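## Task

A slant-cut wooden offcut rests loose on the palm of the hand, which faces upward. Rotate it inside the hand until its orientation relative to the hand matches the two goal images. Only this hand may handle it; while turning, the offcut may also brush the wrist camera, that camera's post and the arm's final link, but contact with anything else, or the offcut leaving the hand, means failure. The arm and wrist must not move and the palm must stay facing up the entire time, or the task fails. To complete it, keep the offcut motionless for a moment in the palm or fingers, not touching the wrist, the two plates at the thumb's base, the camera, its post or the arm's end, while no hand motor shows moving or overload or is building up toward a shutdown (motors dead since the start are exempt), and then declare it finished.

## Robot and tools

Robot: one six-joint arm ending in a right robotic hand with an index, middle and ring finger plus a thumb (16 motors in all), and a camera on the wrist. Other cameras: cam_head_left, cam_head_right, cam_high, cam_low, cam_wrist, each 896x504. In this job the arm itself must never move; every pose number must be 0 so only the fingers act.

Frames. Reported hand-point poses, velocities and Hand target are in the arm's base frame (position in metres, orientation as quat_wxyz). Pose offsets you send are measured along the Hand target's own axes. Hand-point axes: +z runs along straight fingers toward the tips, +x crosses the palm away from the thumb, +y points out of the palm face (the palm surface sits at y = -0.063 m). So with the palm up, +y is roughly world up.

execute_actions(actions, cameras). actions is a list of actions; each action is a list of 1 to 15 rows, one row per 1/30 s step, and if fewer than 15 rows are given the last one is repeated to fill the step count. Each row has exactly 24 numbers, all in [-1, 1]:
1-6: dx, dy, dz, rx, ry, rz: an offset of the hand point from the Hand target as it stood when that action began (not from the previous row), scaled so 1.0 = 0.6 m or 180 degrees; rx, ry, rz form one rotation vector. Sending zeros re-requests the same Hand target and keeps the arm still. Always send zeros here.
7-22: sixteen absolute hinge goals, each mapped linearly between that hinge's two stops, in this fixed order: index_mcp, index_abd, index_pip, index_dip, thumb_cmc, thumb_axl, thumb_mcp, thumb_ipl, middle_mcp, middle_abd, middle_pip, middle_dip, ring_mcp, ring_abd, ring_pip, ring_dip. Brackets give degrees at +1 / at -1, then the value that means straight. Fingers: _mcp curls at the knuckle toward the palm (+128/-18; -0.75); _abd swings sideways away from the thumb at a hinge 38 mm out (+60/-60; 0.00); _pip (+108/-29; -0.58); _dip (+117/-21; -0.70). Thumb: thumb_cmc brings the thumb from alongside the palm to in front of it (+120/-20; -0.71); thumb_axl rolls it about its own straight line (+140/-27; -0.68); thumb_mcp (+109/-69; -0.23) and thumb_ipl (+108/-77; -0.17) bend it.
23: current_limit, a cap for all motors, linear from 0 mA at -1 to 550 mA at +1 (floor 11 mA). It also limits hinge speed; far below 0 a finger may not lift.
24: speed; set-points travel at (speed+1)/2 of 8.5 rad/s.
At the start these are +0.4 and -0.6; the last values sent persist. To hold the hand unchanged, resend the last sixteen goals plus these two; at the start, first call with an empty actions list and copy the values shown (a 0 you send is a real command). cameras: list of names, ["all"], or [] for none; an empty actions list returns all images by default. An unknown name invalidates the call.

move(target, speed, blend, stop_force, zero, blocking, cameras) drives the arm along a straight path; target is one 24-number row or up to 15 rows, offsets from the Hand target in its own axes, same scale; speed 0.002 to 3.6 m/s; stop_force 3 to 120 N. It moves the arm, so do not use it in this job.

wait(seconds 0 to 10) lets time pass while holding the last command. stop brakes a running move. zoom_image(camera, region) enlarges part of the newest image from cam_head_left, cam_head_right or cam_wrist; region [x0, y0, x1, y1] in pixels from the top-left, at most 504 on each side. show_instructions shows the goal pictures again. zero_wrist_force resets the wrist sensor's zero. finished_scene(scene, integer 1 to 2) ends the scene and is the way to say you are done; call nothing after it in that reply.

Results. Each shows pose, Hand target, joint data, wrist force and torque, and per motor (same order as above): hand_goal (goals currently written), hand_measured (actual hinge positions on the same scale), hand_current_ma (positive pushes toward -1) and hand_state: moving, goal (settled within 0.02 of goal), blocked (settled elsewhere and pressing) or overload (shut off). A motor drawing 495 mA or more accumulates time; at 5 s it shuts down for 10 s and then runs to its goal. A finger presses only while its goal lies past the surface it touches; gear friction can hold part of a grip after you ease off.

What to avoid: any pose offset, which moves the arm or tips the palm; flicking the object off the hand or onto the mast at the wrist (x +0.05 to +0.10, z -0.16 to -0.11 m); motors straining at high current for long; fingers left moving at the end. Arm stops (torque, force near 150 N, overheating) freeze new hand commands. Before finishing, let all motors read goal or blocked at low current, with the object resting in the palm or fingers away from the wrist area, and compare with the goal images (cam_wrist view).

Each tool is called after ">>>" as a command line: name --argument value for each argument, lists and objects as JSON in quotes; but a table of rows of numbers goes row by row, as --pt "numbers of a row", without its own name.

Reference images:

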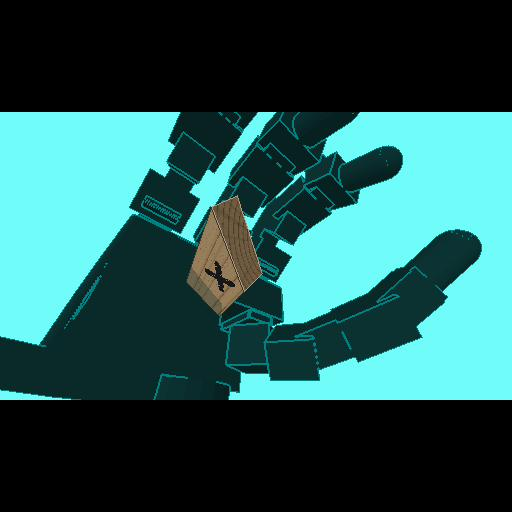

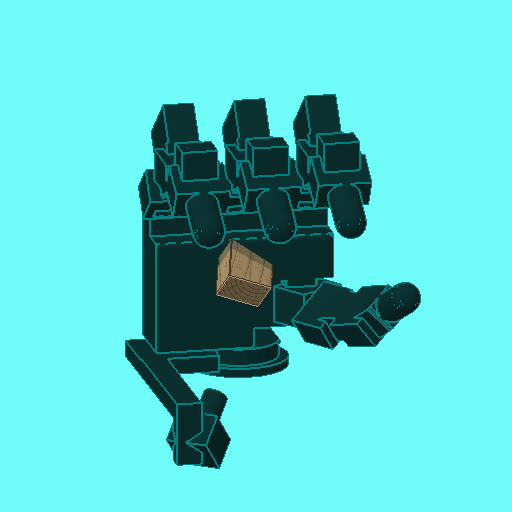

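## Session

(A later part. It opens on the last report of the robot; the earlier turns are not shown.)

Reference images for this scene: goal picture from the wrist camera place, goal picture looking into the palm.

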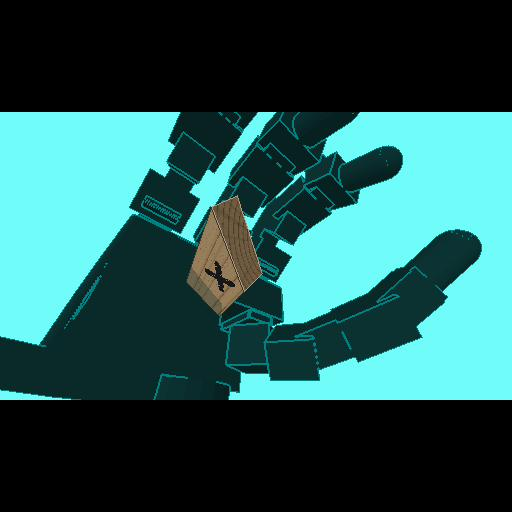

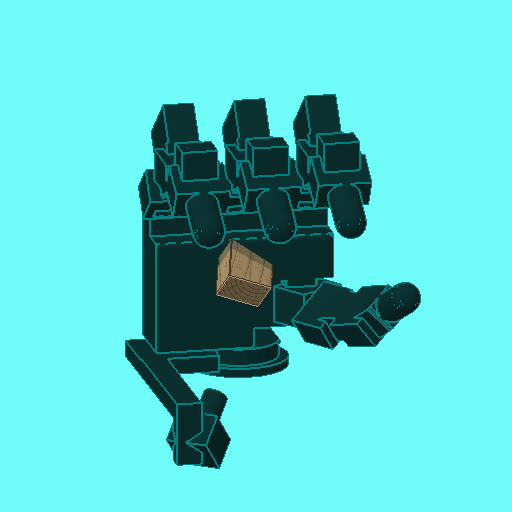

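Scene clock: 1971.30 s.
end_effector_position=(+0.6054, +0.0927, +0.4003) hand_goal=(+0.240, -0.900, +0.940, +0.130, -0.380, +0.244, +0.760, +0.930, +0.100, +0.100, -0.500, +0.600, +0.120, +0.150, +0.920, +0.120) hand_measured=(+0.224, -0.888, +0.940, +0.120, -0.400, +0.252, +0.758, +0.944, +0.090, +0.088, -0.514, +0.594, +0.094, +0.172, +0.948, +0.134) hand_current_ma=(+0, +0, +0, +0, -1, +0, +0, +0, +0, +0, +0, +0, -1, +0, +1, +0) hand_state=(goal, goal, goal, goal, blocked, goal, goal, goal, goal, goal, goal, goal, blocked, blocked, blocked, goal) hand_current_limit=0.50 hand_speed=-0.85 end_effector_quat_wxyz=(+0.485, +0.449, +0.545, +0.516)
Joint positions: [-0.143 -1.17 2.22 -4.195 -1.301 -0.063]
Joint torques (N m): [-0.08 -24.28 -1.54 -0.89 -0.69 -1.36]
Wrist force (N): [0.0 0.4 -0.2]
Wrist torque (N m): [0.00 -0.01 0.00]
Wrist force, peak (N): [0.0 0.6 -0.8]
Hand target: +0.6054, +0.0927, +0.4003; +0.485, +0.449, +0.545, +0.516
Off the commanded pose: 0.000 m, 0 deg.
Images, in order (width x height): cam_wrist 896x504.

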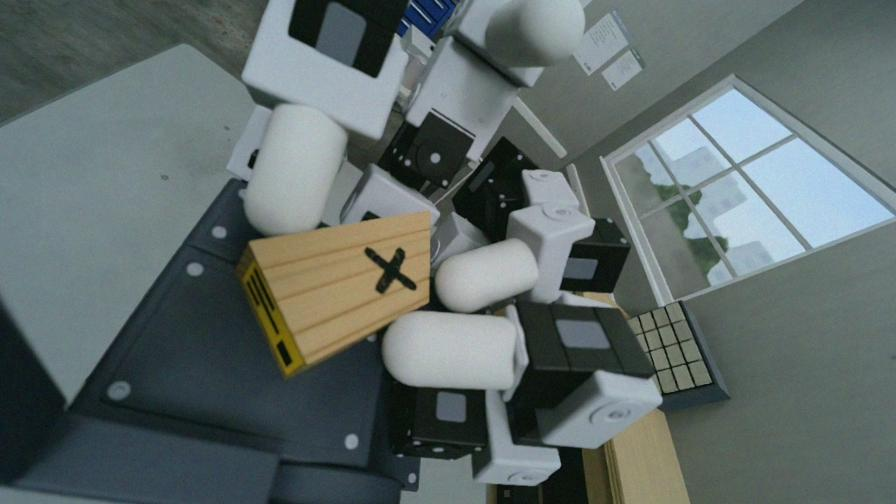

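>>> execute_actions --actions '[[[0,0,0,0,0,0,0.24,-0.9,0.94,0.13,-0.36,0.245,0.76,0.93,0.1,0.1,-0.5,0.6,0.22,0.18,0.92,0.12,0.5,-0.85]],[[0,0,0,0,0,0,0.24,-0.9,0.94,0.13,-0.34,0.245,0.76,0.93,0.1,0.1,-0.5,0.6,0.32,0.18,0.92,0.12,0.5,-0.85]]]' --cameras '["cam_wrist"]'

Scene clock: 1978.13 s.
end_effector_position=(+0.6054, +0.0927, +0.4003) hand_goal=(+0.240, -0.900, +0.940, +0.130, -0.340, +0.244, +0.760, +0.930, +0.100, +0.100, -0.500, +0.600, +0.320, +0.180, +0.920, +0.120) hand_measured=(+0.224, -0.888, +0.940, +0.120, -0.394, +0.252, +0.754, +0.948, +0.090, +0.088, -0.514, +0.594, +0.190, +0.156, +0.886, +0.118) hand_current_ma=(+0, +0, +0, +0, -4, +0, +0, +1, +0, +0, +0, +0, -22, +0, -2, +0) hand_state=(goal, goal, goal, goal, blocked, goal, goal, goal, goal, goal, goal, goal, blocked, blocked, blocked, goal) hand_current_limit=0.50 hand_speed=-0.85 end_effector_quat_wxyz=(+0.485, +0.449, +0.545, +0.516)
Joint positions: [-0.143 -1.17 2.22 -4.195 -1.301 -0.063]
Joint torques (N m): [-1 -24.83 -2.11 -0.83 -0.68 -1.24]
Wrist force (N): [0.2 0.3 -0.2]
Wrist torque (N m): [-0.02 -0.03 0.02]
Wrist force, peak (N): [-0.1 0.6 -0.4]
Hand target: +0.6054, +0.0927, +0.4003; +0.485, +0.449, +0.545, +0.516
Off the commanded pose: 0.000 m, 0 deg.
Images, in order (width x height): cam_wrist 896x504.

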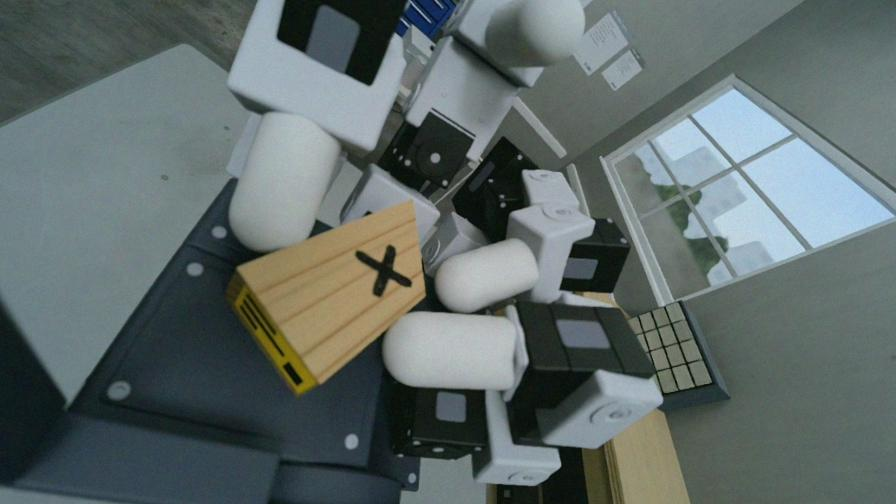

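>>> execute_actions --actions '[[[0,0,0,0,0,0,0.24,-0.95,0.94,0.13,-0.32,0.245,0.76,0.93,0.1,0.1,-0.5,0.6,0.42,0.18,0.9,0.12,0.5,-0.85]],[[0,0,0,0,0,0,0.24,-1.0,0.94,0.13,-0.3,0.245,0.76,0.93,0.1,0.1,-0.5,0.6,0.52,0.18,0.88,0.12,0.5,-0.85]]]' --cameras '["cam_wrist"]'

Scene clock: 1987.93 s.
end_effector_position=(+0.6054, +0.0927, +0.4003) hand_goal=(+0.240, -1.000, +0.940, +0.130, -0.300, +0.244, +0.760, +0.930, +0.100, +0.100, -0.500, +0.600, +0.520, +0.180, +0.880, +0.120) hand_measured=(+0.224, -0.988, +0.940, +0.120, -0.394, +0.252, +0.746, +0.958, +0.090, +0.088, -0.514, +0.594, +0.312, +0.154, +0.804, +0.104) hand_current_ma=(+0, +0, +0, +0, -11, +0, +0, +2, +0, +0, +0, +0, -53, +0, -7, +0) hand_state=(goal, goal, goal, goal, blocked, goal, goal, blocked, goal, goal, goal, goal, blocked, blocked, blocked, goal) hand_current_limit=0.50 hand_speed=-0.85 end_effector_quat_wxyz=(+0.485, +0.449, +0.545, +0.516)
Joint positions: [-0.143 -1.17 2.22 -4.195 -1.301 -0.063]
Joint torques (N m): [-0.95 -24.33 -1.46 -0.76 -0.59 -1.3]
Wrist force (N): [-0.1 0.1 -0.3]
Wrist torque (N m): [-0.04 0.00 -0.02]
Wrist force, peak (N): [-0.2 0.5 -0.5]
Hand target: +0.6054, +0.0927, +0.4003; +0.485, +0.449, +0.545, +0.516
Off the commanded pose: 0.000 m, 0 deg.
Images, in order (width x height): cam_wrist 896x504.

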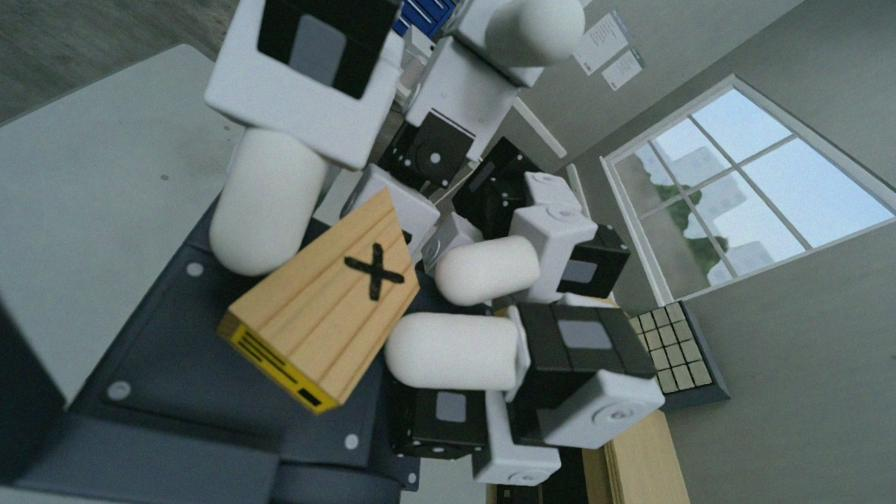

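>>> execute_actions --actions '[[[0,0,0,0,0,0,0.24,-1.0,0.94,0.13,-0.36,0.245,0.76,0.93,0.1,0.1,-0.5,0.6,-0.02,0.15,0.95,0.2,0.5,-0.6]],[[0,0,0,0,0,0,0.24,-0.95,0.94,0.13,-0.36,0.245,0.76,0.93,0.1,0.1,-0.5,0.6,0.02,0.15,1.0,0.2,0.5,-0.8]],[[0,0,0,0,0,0,0.24,-0.85,0.94,0.13,-0.34,0.245,0.76,0.93,0.1,0.1,-0.5,0.6,0.12,0.2,1.0,0.2,0.5,-0.85]]]' --cameras '["cam_wrist","cam_high"]'

>>> zoom_image --camera "cam_high" --region '[545, 120, 665, 240]'

Scene clock: 2034.37 s.
end_effector_position=(+0.6054, +0.0927, +0.4003) hand_goal=(+0.240, -0.850, +0.940, +0.130, -0.340, +0.244, +0.760, +0.930, +0.100, +0.100, -0.500, +0.600, +0.120, +0.200, +1.000, +0.200) hand_measured=(+0.224, -0.876, +0.940, +0.120, -0.360, +0.252, +0.758, +0.944, +0.090, +0.088, -0.514, +0.594, +0.060, +0.178, +0.996, +0.192) hand_current_ma=(+0, +0, +0, +0, -1, +0, +0, +1, +0, +0, +0, +0, -5, +0, +0, +0) hand_state=(goal, blocked, goal, goal, goal, goal, goal, goal, goal, goal, goal, goal, blocked, blocked, goal, goal) hand_current_limit=0.50 hand_speed=-0.85 end_effector_quat_wxyz=(+0.485, +0.449, +0.545, +0.516)
Joint positions: [-0.143 -1.17 2.22 -4.195 -1.301 -0.063]
Joint torques (N m): [-0.62 -24.58 -1.53 -0.81 -0.51 -1.27]
Wrist force (N): [-0.1 0.1 -0.5]
Wrist torque (N m): [0.00 0.01 -0.02]
Wrist force, peak (N): [0.3 0.7 -0.2]
Hand target: +0.6054, +0.0927, +0.4003; +0.485, +0.449, +0.545, +0.516
Off the commanded pose: 0.000 m, 0 deg.
Images, in order (width x height): cam_high 896x504, cam_wrist 896x504.

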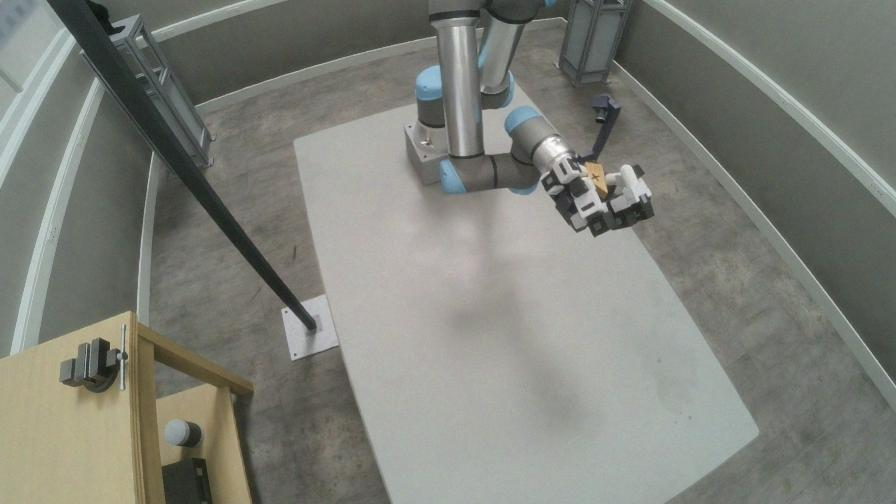

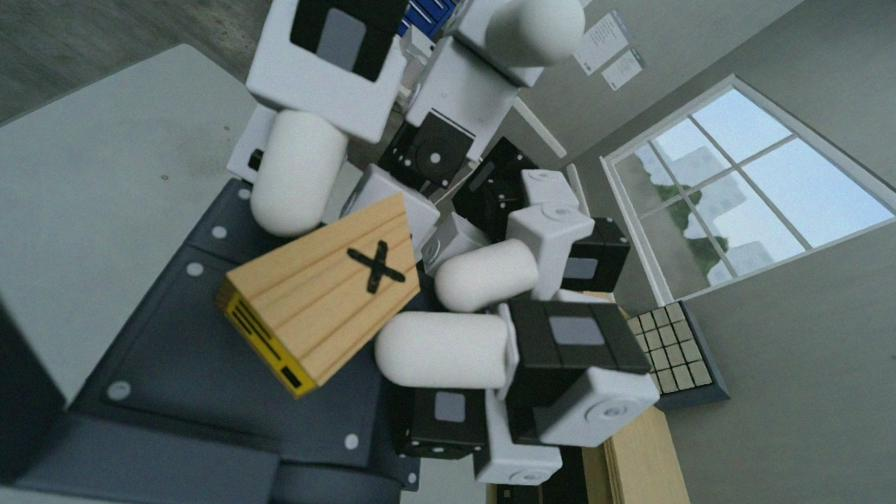

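Scaled by 4.200 from the camera's 896x504 image, which has a finer 1280x720 frame.

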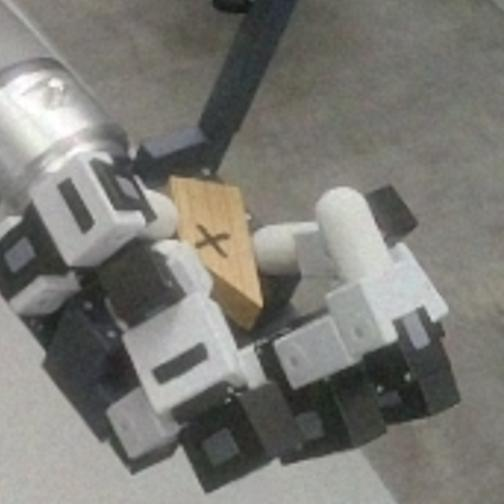

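>>> execute_actions --actions '[[[0,0,0,0,0,0,0.24,-0.8,0.94,0.13,-0.28,0.245,0.76,0.93,0.1,0.1,-0.5,0.6,0.22,0.24,1.0,0.2,0.5,-0.85]],[[0,0,0,0,0,0,0.2,-0.6,0.94,0.13,-0.26,0.25,0.745,0.88,0.0,0.1,-0.5,0.6,0.24,0.28,0.92,0.25,0.5,-0.9]]]' --cameras '["cam_wrist","cam_low"]'

>>> zoom_image --camera "cam_low" --region '[270, 0, 430, 100]'

Scene clock: 2051.77 s.
end_effector_position=(+0.6054, +0.0927, +0.4003) hand_goal=(+0.200, -0.600, +0.940, +0.130, -0.260, +0.250, +0.744, +0.880, +0.000, +0.100, -0.500, +0.600, +0.240, +0.280, +0.920, +0.250) hand_measured=(+0.206, -0.624, +0.940, +0.120, -0.296, +0.258, +0.758, +0.940, -0.014, +0.088, -0.514, +0.594, +0.136, +0.204, +0.922, +0.252) hand_current_ma=(+0, +0, +0, +0, -2, +0, +1, +8, +0, +0, +0, +0, -14, -3, +0, +0) hand_state=(goal, blocked, goal, goal, blocked, goal, goal, blocked, goal, goal, goal, goal, blocked, blocked, goal, goal) hand_current_limit=0.50 hand_speed=-0.90 end_effector_quat_wxyz=(+0.485, +0.449, +0.545, +0.516)
Joint positions: [-0.143 -1.17 2.22 -4.195 -1.301 -0.063]
Joint torques (N m): [-1.19 -24.9 -1.27 -0.47 -0.44 -1.16]
Wrist force (N): [0.0 0.3 -0.2]
Wrist torque (N m): [0.00 0.00 -0.01]
Wrist force, peak (N): [-0.3 0.7 -0.3]
Hand target: +0.6054, +0.0927, +0.4003; +0.485, +0.449, +0.545, +0.516
Off the commanded pose: 0.000 m, 0 deg.
Images, in order (width x height): cam_low 896x504, cam_wrist 896x504.

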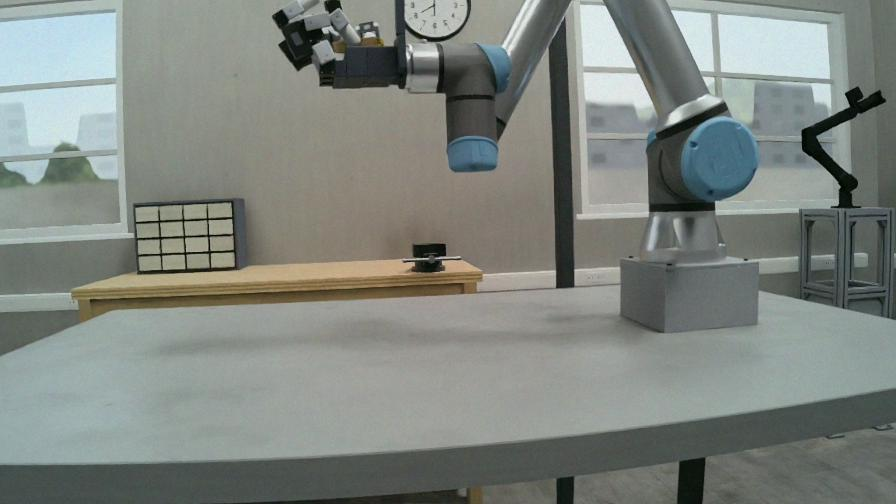

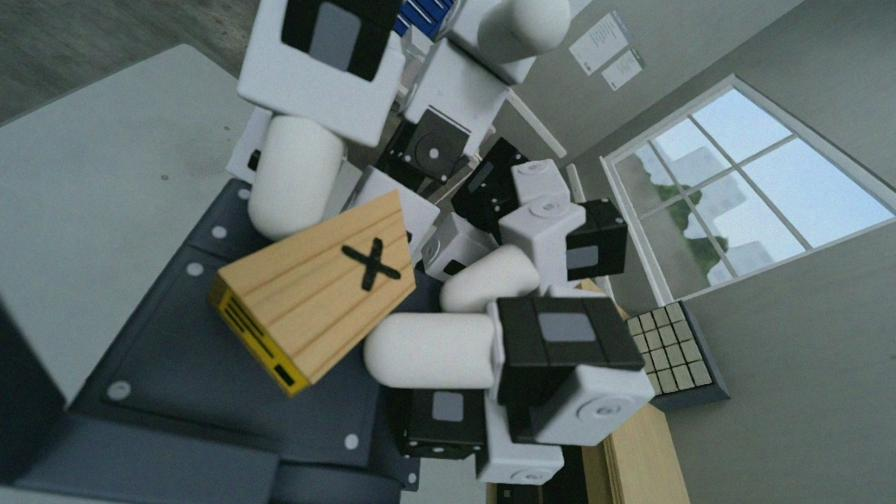

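Scaled by 3.150 from the camera's 896x504 image, which has a finer 1280x720 frame.

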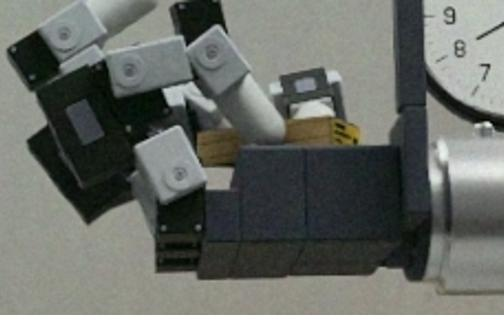

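>>> execute_actions --actions '[[[0,0,0,0,0,0,0.2,-0.5,0.94,0.13,-0.2,0.25,0.745,0.88,0.0,0.1,-0.5,0.6,0.34,0.3,0.92,0.25,0.5,-0.88]],[[0,0,0,0,0,0,0.15,-0.4,0.94,0.13,-0.18,0.26,0.72,0.76,0.0,0.1,-0.5,0.6,0.32,0.32,0.78,0.32,0.5,-0.9]],[[0,0,0,0,0,0,0.15,-0.4,0.94,0.13,-0.18,0.27,0.7,0.7,0.0,0.1,-0.5,0.6,0.3,0.32,0.7,0.36,0.5,-0.9]]]' --cameras '["cam_wrist","cam_low"]'

>>> zoom_image --camera "cam_low" --region '[270, 0, 430, 100]'

Scene clock: 2069.43 s.
end_effector_position=(+0.6054, +0.0927, +0.4003) hand_goal=(+0.150, -0.400, +0.940, +0.130, -0.180, +0.270, +0.700, +0.700, +0.000, +0.100, -0.500, +0.600, +0.300, +0.320, +0.700, +0.360) hand_measured=(+0.154, -0.420, +0.940, +0.120, -0.266, +0.324, +0.670, +0.702, -0.014, +0.088, -0.514, +0.594, +0.240, +0.218, +0.788, +0.400) hand_current_ma=(+0, +0, +0, +0, -9, +5, -2, +0, +0, +0, +0, +0, -5, -6, +9, +2) hand_state=(goal, blocked, goal, goal, blocked, blocked, blocked, goal, goal, goal, goal, goal, blocked, blocked, blocked, blocked) hand_current_limit=0.50 hand_speed=-0.90 end_effector_quat_wxyz=(+0.485, +0.449, +0.545, +0.516)
Joint positions: [-0.143 -1.17 2.22 -4.195 -1.301 -0.063]
Joint torques (N m): [-2.12 -24.11 -1.31 -0.49 -0.33 -0.96]
Wrist force (N): [0.0 0.1 -0.2]
Wrist torque (N m): [-0.03 0.00 -0.01]
Wrist force, peak (N): [0.0 0.5 -0.7]
Hand target: +0.6054, +0.0927, +0.4003; +0.485, +0.449, +0.545, +0.516
Off the commanded pose: 0.000 m, 0 deg.
Images, in order (width x height): cam_low 896x504, cam_wrist 896x504.

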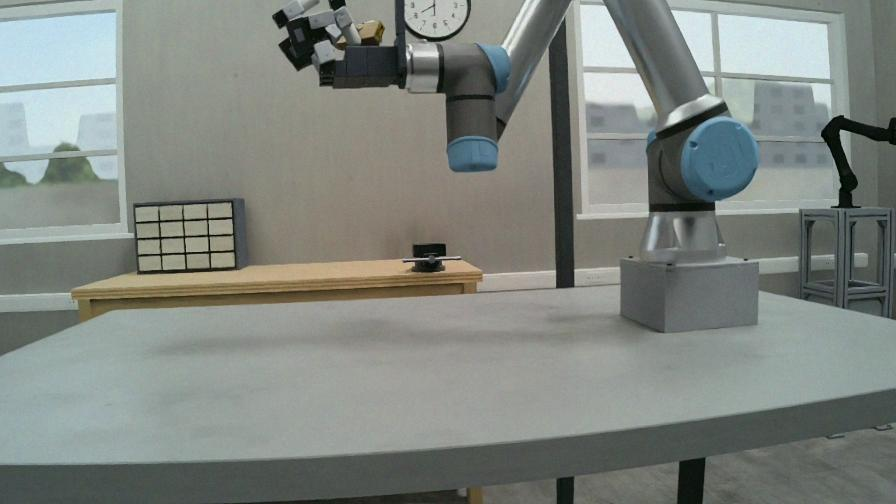

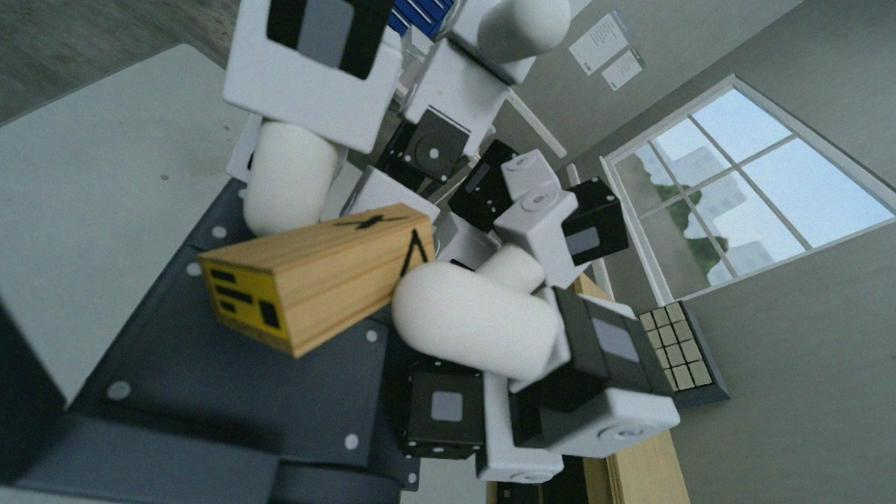

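Scaled by 3.150 from the camera's 896x504 image, which has a finer 1280x720 frame.

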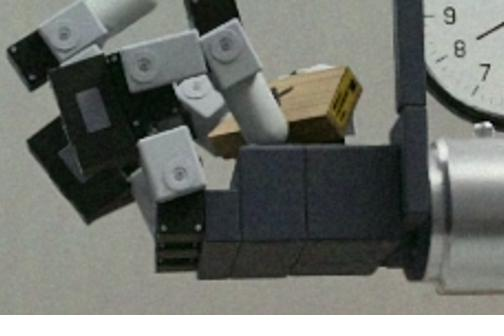

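>>> execute_actions --actions '[[[0,0,0,0,0,0,0.15,-0.4,0.94,0.13,-0.22,0.25,0.745,0.88,0.0,0.1,-0.5,0.6,0.3,0.28,0.92,0.25,0.5,-0.9]],[[0,0,0,0,0,0,0.15,-0.4,0.94,0.13,-0.3,0.245,0.76,0.93,0.0,0.1,-0.5,0.6,0.1,0.25,0.97,0.2,0.5,-0.9]],[[0,0,0,0,0,0,0.15,-0.4,0.94,0.13,-0.42,0.245,0.76,0.93,0.0,0.1,-0.5,0.6,-0.08,0.25,1.0,0.2,0.5,-0.85]]]' --cameras '["cam_wrist","cam_low"]'

>>> zoom_image --camera "cam_low" --region '[270, 0, 430, 100]'

Scene clock: 2082.13 s.
end_effector_position=(+0.6054, +0.0927, +0.4003) hand_goal=(+0.150, -0.400, +0.940, +0.130, -0.420, +0.244, +0.760, +0.930, +0.000, +0.100, -0.500, +0.600, -0.080, +0.250, +1.000, +0.200) hand_measured=(+0.154, -0.420, +0.940, +0.120, -0.414, +0.250, +0.762, +0.934, -0.014, +0.088, -0.514, +0.594, -0.084, +0.232, +0.998, +0.208) hand_current_ma=(+0, +0, +0, +0, +0, +0, +0, +0, +0, +0, +0, +0, +0, +0, +0, +0) hand_state=(goal, blocked, goal, goal, goal, goal, goal, goal, goal, goal, goal, goal, goal, goal, goal, goal) hand_current_limit=0.50 hand_speed=-0.85 end_effector_quat_wxyz=(+0.485, +0.449, +0.545, +0.516)
Joint positions: [-0.143 -1.17 2.22 -4.195 -1.301 -0.063]
Joint torques (N m): [-2.04 -24.64 -2.14 -0.35 -0.35 -1.03]
Wrist force (N): [-0.1 0.4 -0.2]
Wrist torque (N m): [0.02 0.02 -0.02]
Wrist force, peak (N): [0.0 0.5 -0.5]
Hand target: +0.6054, +0.0927, +0.4003; +0.485, +0.449, +0.545, +0.516
Off the commanded pose: 0.000 m, 0 deg.
Images, in order (width x height): cam_low 896x504, cam_wrist 896x504.

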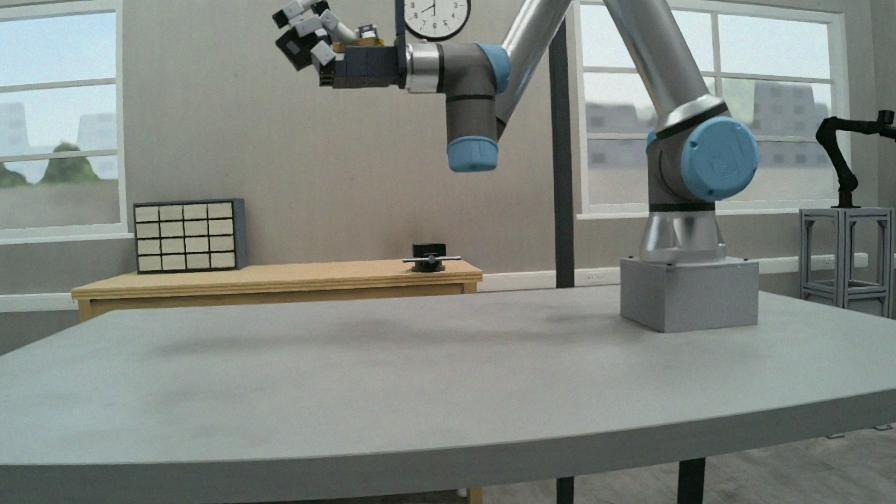

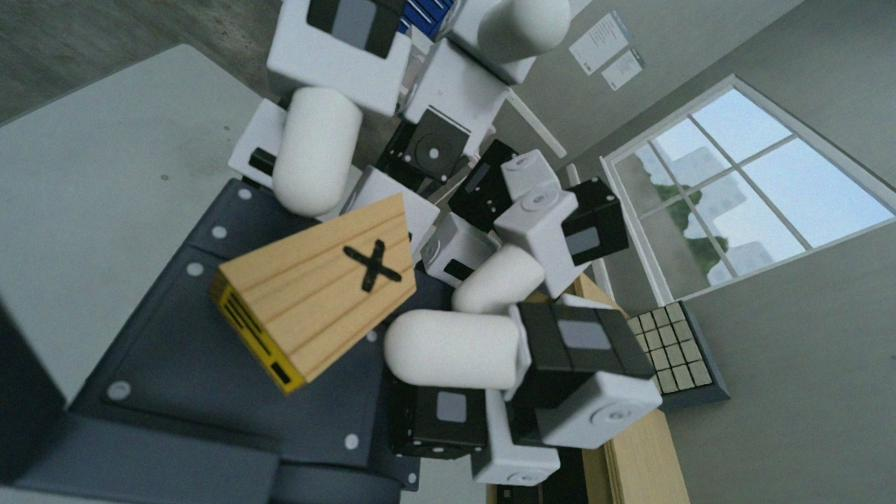

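Scaled by 3.150 from the camera's 896x504 image, which has a finer 1280x720 frame.

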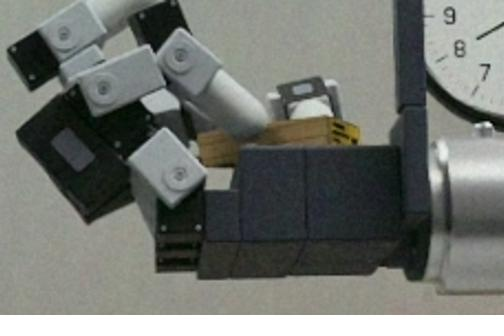

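>>> execute_actions --actions '[[[0,0,0,0,0,0,0.1,-0.3,0.94,0.13,-0.5,0.17,0.8,0.89,-0.1,0.1,-0.5,0.6,-0.2,0.36,1.0,0.32,0.5,-0.6]],[[0,0,0,0,0,0,0.1,-0.3,0.94,0.13,-0.42,0.17,0.8,0.89,-0.1,0.1,-0.5,0.6,-0.1,0.4,1.0,0.32,0.5,-0.8]],[[0,0,0,0,0,0,0.1,-0.3,0.94,0.13,-0.38,0.17,0.8,0.89,-0.1,0.1,-0.5,0.6,-0.04,0.44,1.0,0.32,0.5,-0.85]]]' --cameras '["cam_wrist","cam_high"]'

>>> zoom_image --camera "cam_high" --region '[545, 120, 665, 240]'

Scene clock: 2114.33 s.
end_effector_position=(+0.6054, +0.0927, +0.4003) hand_goal=(+0.100, -0.300, +0.940, +0.130, -0.380, +0.170, +0.800, +0.890, -0.100, +0.100, -0.500, +0.600, -0.040, +0.440, +1.000, +0.320) hand_measured=(+0.102, -0.320, +0.940, +0.120, -0.416, +0.178, +0.798, +0.904, -0.118, +0.088, -0.514, +0.594, -0.114, +0.414, +0.996, +0.312) hand_current_ma=(+0, +0, +0, +0, -2, +0, +0, +0, -1, +0, +0, +0, -8, +0, +0, +0) hand_state=(goal, goal, goal, goal, blocked, goal, goal, goal, goal, goal, goal, goal, blocked, blocked, goal, goal) hand_current_limit=0.50 hand_speed=-0.85 end_effector_quat_wxyz=(+0.485, +0.449, +0.545, +0.516)
Joint positions: [-0.143 -1.17 2.22 -4.195 -1.301 -0.063]
Joint torques (N m): [-2.07 -25.01 -2.17 -0.19 -0.19 -0.92]
Wrist force (N): [-0.1 0.3 -0.1]
Wrist torque (N m): [0.01 0.02 -0.02]
Wrist force, peak (N): [0.0 0.7 -0.2]
Hand target: +0.6054, +0.0927, +0.4003; +0.485, +0.449, +0.545, +0.516
Off the commanded pose: 0.000 m, 0 deg.
Images, in order (width x height): cam_high 896x504, cam_wrist 896x504.

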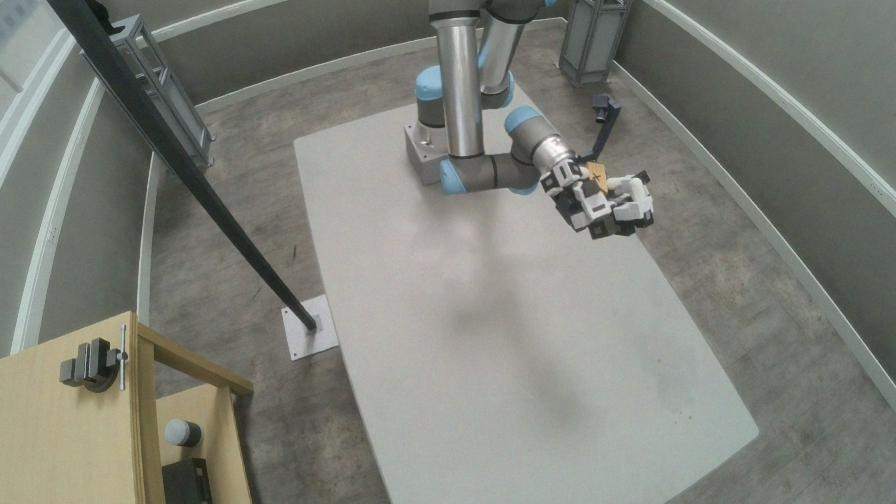

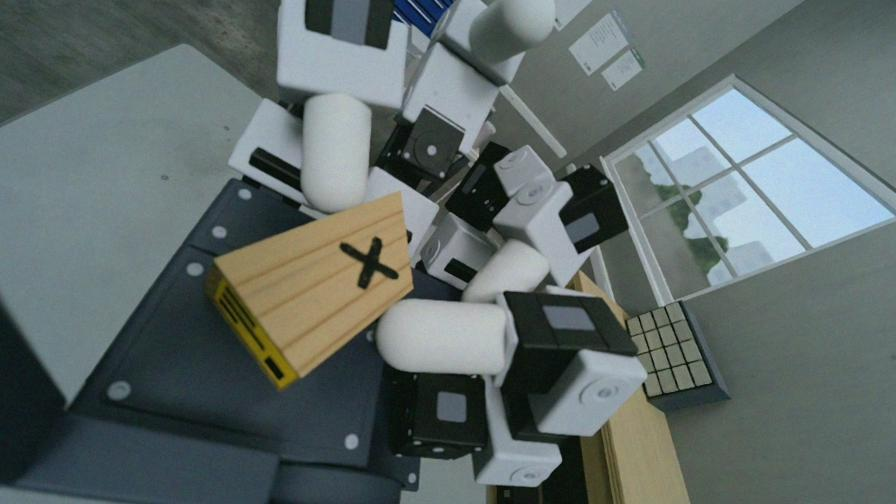

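Scaled by 4.200 from the camera's 896x504 image, which has a finer 1280x720 frame.

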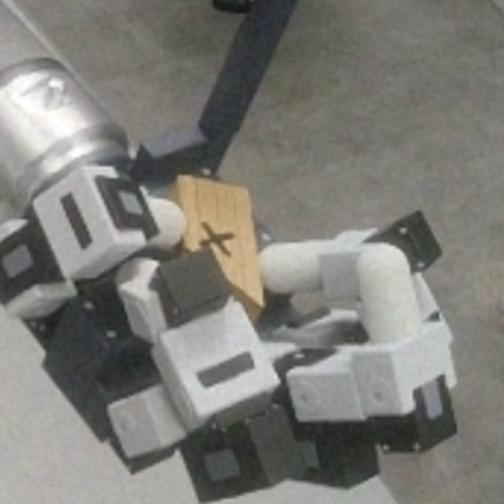

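>>> execute_actions --actions '[[[0,0,0,0,0,0,0.1,-0.3,0.94,0.13,-0.46,0.1,0.8,0.9,-0.1,0.1,-0.5,0.6,-0.04,0.44,1.0,0.32,0.5,-0.7]],[[0,0,0,0,0,0,0.1,-0.3,0.94,0.13,-0.32,0.1,0.8,0.9,-0.1,0.1,-0.5,0.6,0.08,0.48,1.0,0.32,0.5,-0.85]],[[0,0,0,0,0,0,0.1,-0.3,0.94,0.13,-0.26,0.1,0.8,0.9,-0.1,0.1,-0.5,0.6,0.14,0.5,1.0,0.32,0.5,-0.85]]]' --cameras '["cam_wrist","cam_high"]'

>>> zoom_image --camera "cam_high" --region '[545, 120, 665, 240]'

Scene clock: 2129.90 s.
end_effector_position=(+0.6054, +0.0927, +0.4003) hand_goal=(+0.100, -0.300, +0.940, +0.130, -0.260, +0.100, +0.800, +0.900, -0.100, +0.100, -0.500, +0.600, +0.140, +0.500, +1.000, +0.320) hand_measured=(+0.102, -0.320, +0.940, +0.120, -0.418, +0.158, +0.778, +0.928, -0.118, +0.088, -0.514, +0.594, -0.072, +0.458, +0.970, +0.348) hand_current_ma=(+0, +0, +0, +0, -29, +6, -1, +2, -1, +0, +0, +0, -54, -1, -1, +1) hand_state=(goal, goal, goal, goal, blocked, blocked, blocked, blocked, goal, goal, goal, goal, blocked, blocked, blocked, blocked) hand_current_limit=0.50 hand_speed=-0.85 end_effector_quat_wxyz=(+0.485, +0.449, +0.545, +0.516)
Joint positions: [-0.143 -1.17 2.22 -4.195 -1.301 -0.063]
Joint torques (N m): [-1.36 -25.38 -2.1 -0.13 0.02 -0.98]
Wrist force (N): [0.3 0.3 -0.6]
Wrist torque (N m): [0.05 -0.03 0.02]
Wrist force, peak (N): [0.3 0.8 -0.1]
Hand target: +0.6054, +0.0927, +0.4003; +0.485, +0.449, +0.545, +0.516
Off the commanded pose: 0.000 m, 0 deg.
Images, in order (width x height): cam_high 896x504, cam_wrist 896x504.

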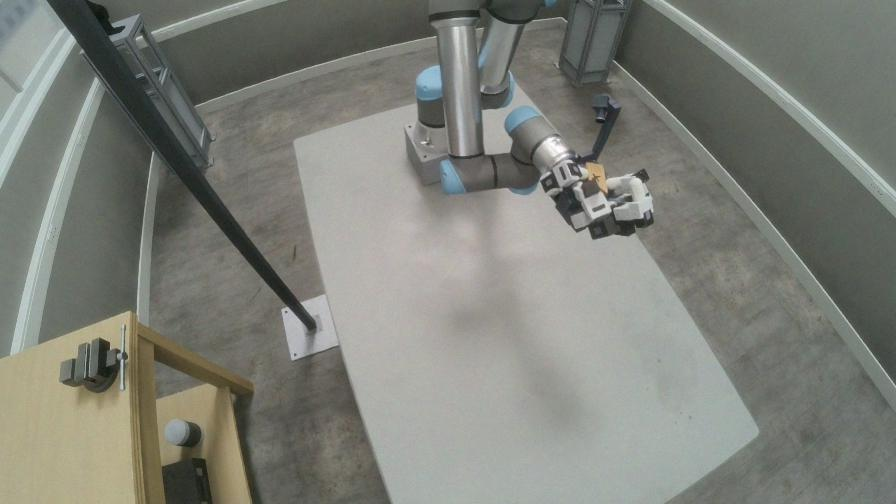

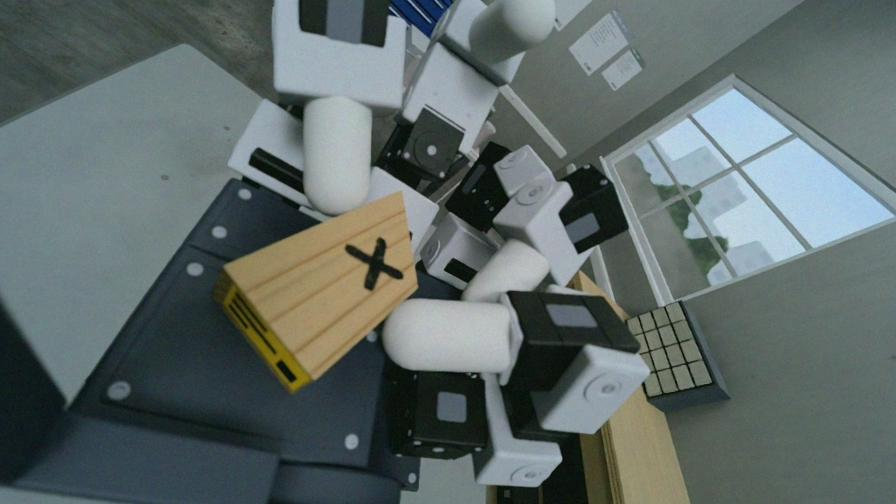

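Scaled by 4.200 from the camera's 896x504 image, which has a finer 1280x720 frame.

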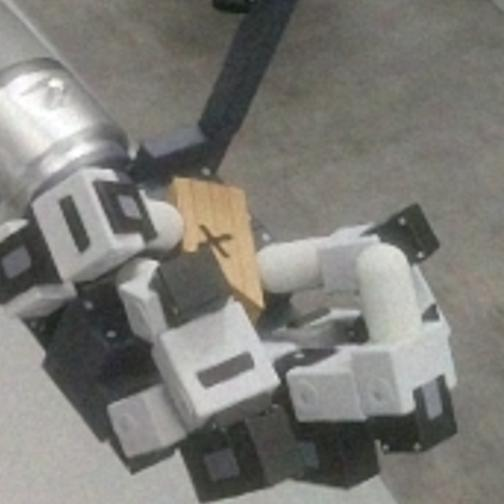

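>>> execute_actions --actions '[[[0,0,0,0,0,0,0.1,-0.3,0.94,0.13,-0.26,0.13,0.76,0.86,-0.1,0.1,-0.5,0.6,0.155,0.56,0.9,0.34,0.5,-0.9]],[[0,0,0,0,0,0,0.1,-0.3,0.94,0.13,-0.26,0.16,0.72,0.81,-0.1,0.1,-0.5,0.6,0.17,0.62,0.8,0.36,0.5,-0.9]]]' --cameras '["cam_wrist","cam_low"]'

>>> zoom_image --camera "cam_low" --region '[270, 0, 430, 100]'

Scene clock: 2139.73 s.
end_effector_position=(+0.6054, +0.0927, +0.4003) hand_goal=(+0.100, -0.300, +0.940, +0.130, -0.260, +0.160, +0.720, +0.810, -0.100, +0.100, -0.500, +0.600, +0.170, +0.620, +0.800, +0.360) hand_measured=(+0.102, -0.320, +0.940, +0.120, -0.352, +0.220, +0.754, +0.926, -0.118, +0.088, -0.514, +0.594, +0.014, +0.552, +0.870, +0.432) hand_current_ma=(+0, +0, +0, +0, -11, +7, +3, +27, -1, +0, +0, +0, -31, -3, +6, +6) hand_state=(goal, goal, goal, goal, blocked, blocked, blocked, blocked, goal, goal, goal, goal, blocked, blocked, blocked, blocked) hand_current_limit=0.50 hand_speed=-0.90 end_effector_quat_wxyz=(+0.485, +0.449, +0.545, +0.516)
Joint positions: [-0.143 -1.17 2.22 -4.195 -1.301 -0.063]
Joint torques (N m): [-2.01 -25.42 -2.1 -0.05 0.05 -0.91]
Wrist force (N): [-0.2 0.2 -0.1]
Wrist torque (N m): [0.00 0.02 -0.03]
Wrist force, peak (N): [-0.3 0.7 -0.2]
Hand target: +0.6054, +0.0927, +0.4003; +0.485, +0.449, +0.545, +0.516
Off the commanded pose: 0.000 m, 0 deg.
Images, in order (width x height): cam_low 896x504, cam_wrist 896x504.

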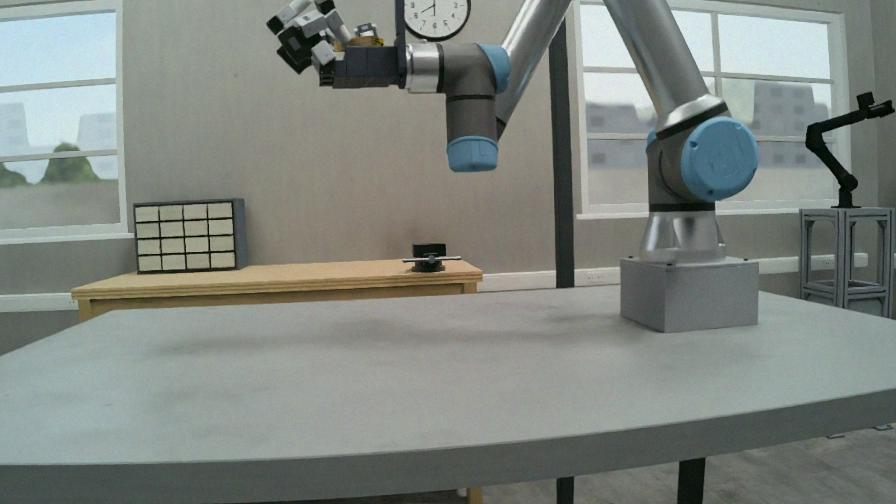

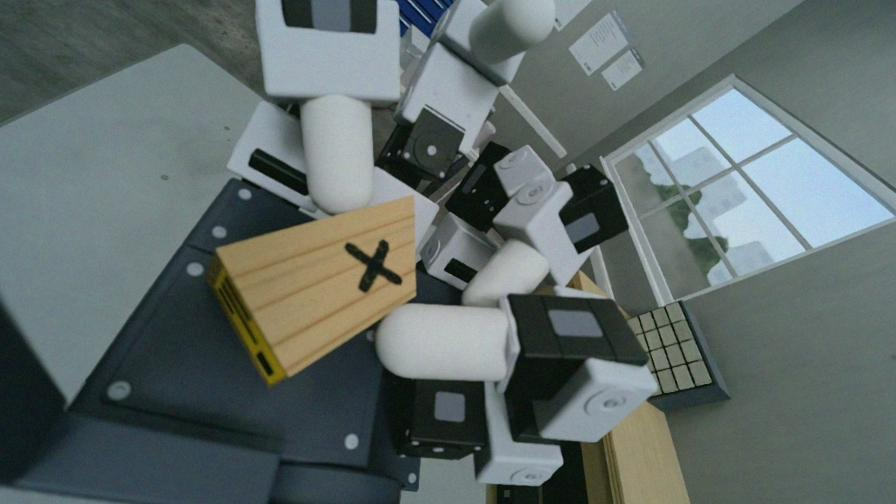

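Scaled by 3.150 from the camera's 896x504 image, which has a finer 1280x720 frame.

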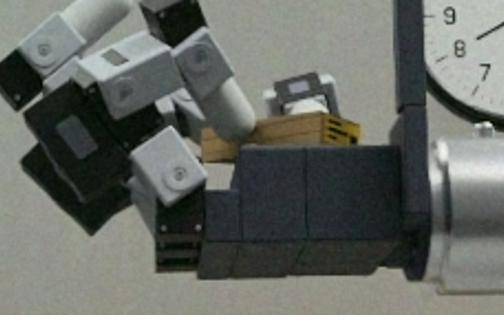

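>>> execute_actions --actions '[[[0,0,0,0,0,0,0.1,-0.3,0.94,0.13,-0.3,0.18,0.68,0.7,-0.1,0.1,-0.5,0.6,0.18,0.68,0.72,0.36,0.5,-0.9]],[[0,0,0,0,0,0,0.1,-0.3,0.94,0.13,-0.3,0.2,0.66,0.6,-0.1,0.1,-0.5,0.6,0.18,0.72,0.64,0.38,0.5,-0.9]]]' --cameras '["cam_wrist","cam_low"]'

>>> zoom_image --camera "cam_low" --region '[270, 0, 430, 100]'

Scene clock: 2187.43 s.
end_effector_position=(+0.6054, +0.0927, +0.4003) hand_goal=(+0.100, -0.300, +0.940, +0.130, -0.300, +0.200, +0.660, +0.600, -0.100, +0.100, -0.500, +0.600, +0.180, +0.720, +0.640, +0.380) hand_measured=(+0.102, -0.320, +0.940, +0.120, -0.356, +0.294, +0.628, +0.598, -0.118, +0.088, -0.514, +0.594, +0.126, +0.692, +0.664, +0.438) hand_current_ma=(+0, +0, +0, +0, -4, +16, -2, +0, -1, +0, +0, +0, -4, +0, +1, +4) hand_state=(goal, goal, goal, goal, blocked, blocked, blocked, goal, goal, goal, goal, goal, blocked, blocked, blocked, blocked) hand_current_limit=0.50 hand_speed=-0.90 end_effector_quat_wxyz=(+0.485, +0.449, +0.545, +0.516)
Joint positions: [-0.143 -1.17 2.22 -4.195 -1.301 -0.063]
Joint torques (N m): [-2.54 -25.16 -1.74 0.09 0.22 -0.76]
Wrist force (N): [0.1 0.1 -0.1]
Wrist torque (N m): [-0.03 -0.01 -0.01]
Wrist force, peak (N): [0.0 0.3 -0.8]
Hand target: +0.6054, +0.0927, +0.4003; +0.485, +0.449, +0.545, +0.516
Off the commanded pose: 0.000 m, 0 deg.
Images, in order (width x height): cam_low 896x504, cam_wrist 896x504.

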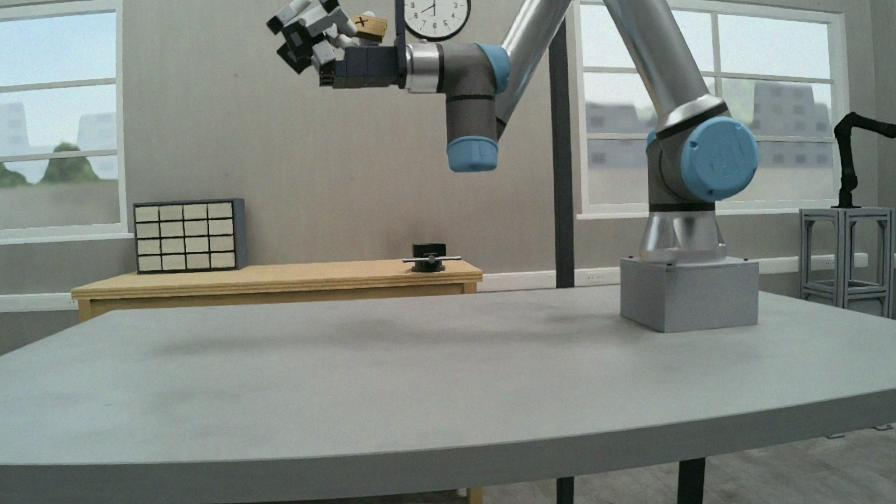

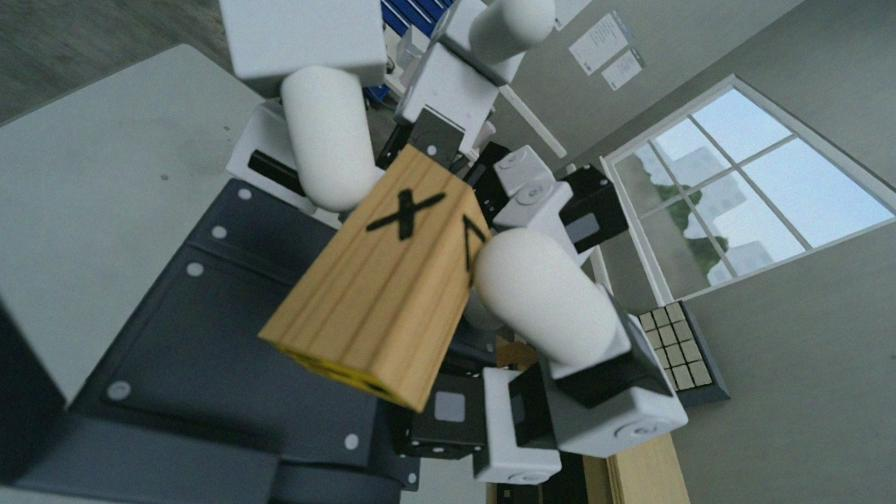

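Scaled by 3.150 from the camera's 896x504 image, which has a finer 1280x720 frame.

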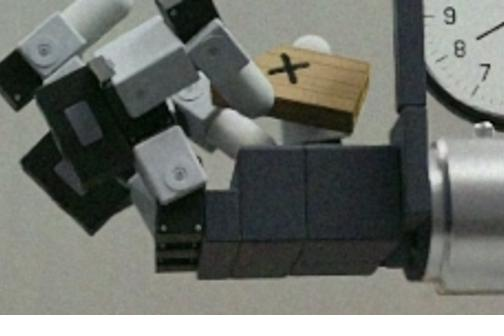

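>>> execute_actions --actions '[[[0,0,0,0,0,0,0.1,-0.3,0.94,0.13,-0.28,0.2,0.7,0.7,-0.1,0.1,-0.5,0.6,0.18,0.75,0.62,0.38,0.5,-0.92]],[[0,0,0,0,0,0,0.1,-0.3,0.94,0.13,-0.28,0.19,0.74,0.78,-0.1,0.1,-0.5,0.6,0.18,0.78,0.6,0.38,0.5,-0.92]]]' --cameras '["cam_wrist","cam_low"]'

>>> zoom_image --camera "cam_low" --region '[270, 0, 430, 100]'

Scene clock: 2214.37 s.
end_effector_position=(+0.6054, +0.0927, +0.4003) hand_goal=(+0.100, -0.300, +0.940, +0.130, -0.280, +0.190, +0.740, +0.780, -0.100, +0.100, -0.500, +0.600, +0.180, +0.780, +0.600, +0.380) hand_measured=(+0.102, -0.320, +0.940, +0.120, -0.386, +0.294, +0.668, +0.800, -0.118, +0.088, -0.514, +0.594, +0.122, +0.748, +0.564, +0.430) hand_current_ma=(+0, +0, +0, +0, -14, +19, -11, +1, -1, +0, +0, +0, -5, -1, -2, +3) hand_state=(goal, goal, goal, goal, blocked, blocked, blocked, blocked, goal, goal, goal, goal, blocked, blocked, blocked, moving) hand_current_limit=0.50 hand_speed=-0.92 end_effector_quat_wxyz=(+0.485, +0.449, +0.545, +0.516)
Joint positions: [-0.143 -1.17 2.22 -4.195 -1.301 -0.063]
Joint torques (N m): [-2.7 -25.22 -2.57 0.2 0.39 -0.82]
Wrist force (N): [0.1 0.2 -0.3]
Wrist torque (N m): [0.01 -0.02 -0.01]
Wrist force, peak (N): [0.0 0.8 -0.3]
Hand target: +0.6054, +0.0927, +0.4003; +0.485, +0.449, +0.545, +0.516
Off the commanded pose: 0.000 m, 0 deg.
Images, in order (width x height): cam_low 896x504, cam_wrist 896x504.

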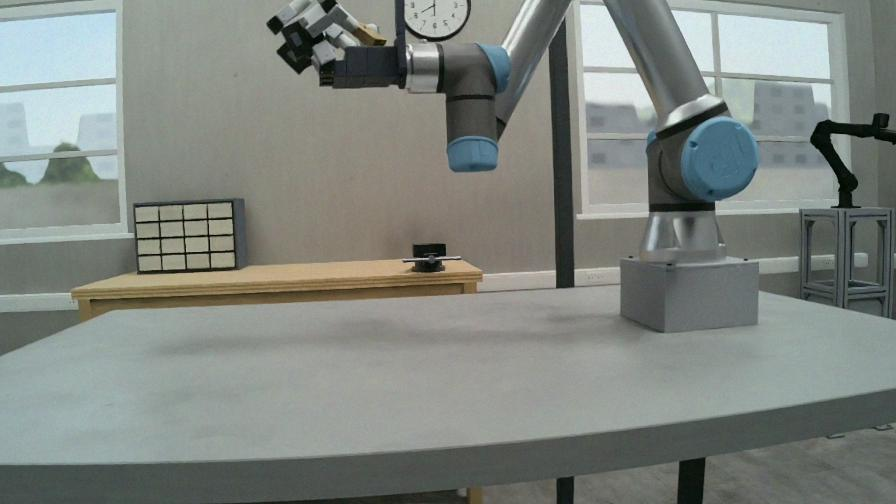

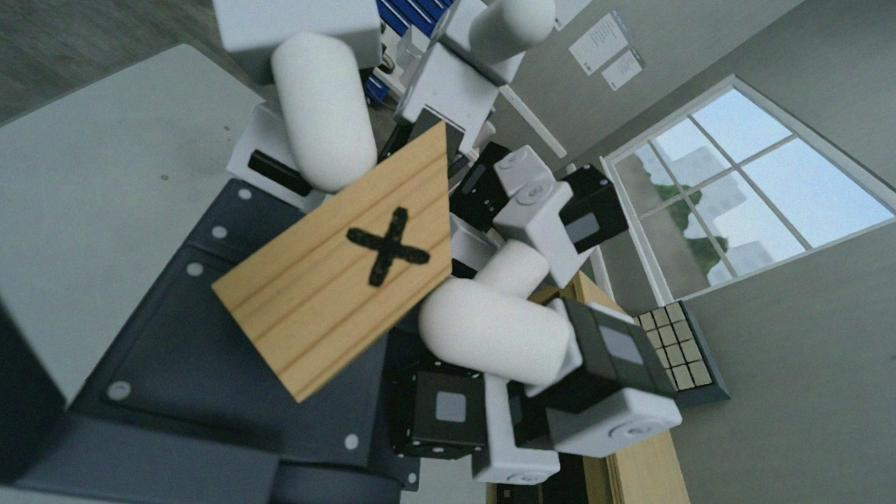

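Scaled by 3.150 from the camera's 896x504 image, which has a finer 1280x720 frame.

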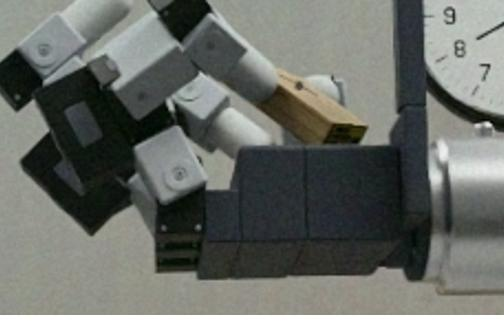

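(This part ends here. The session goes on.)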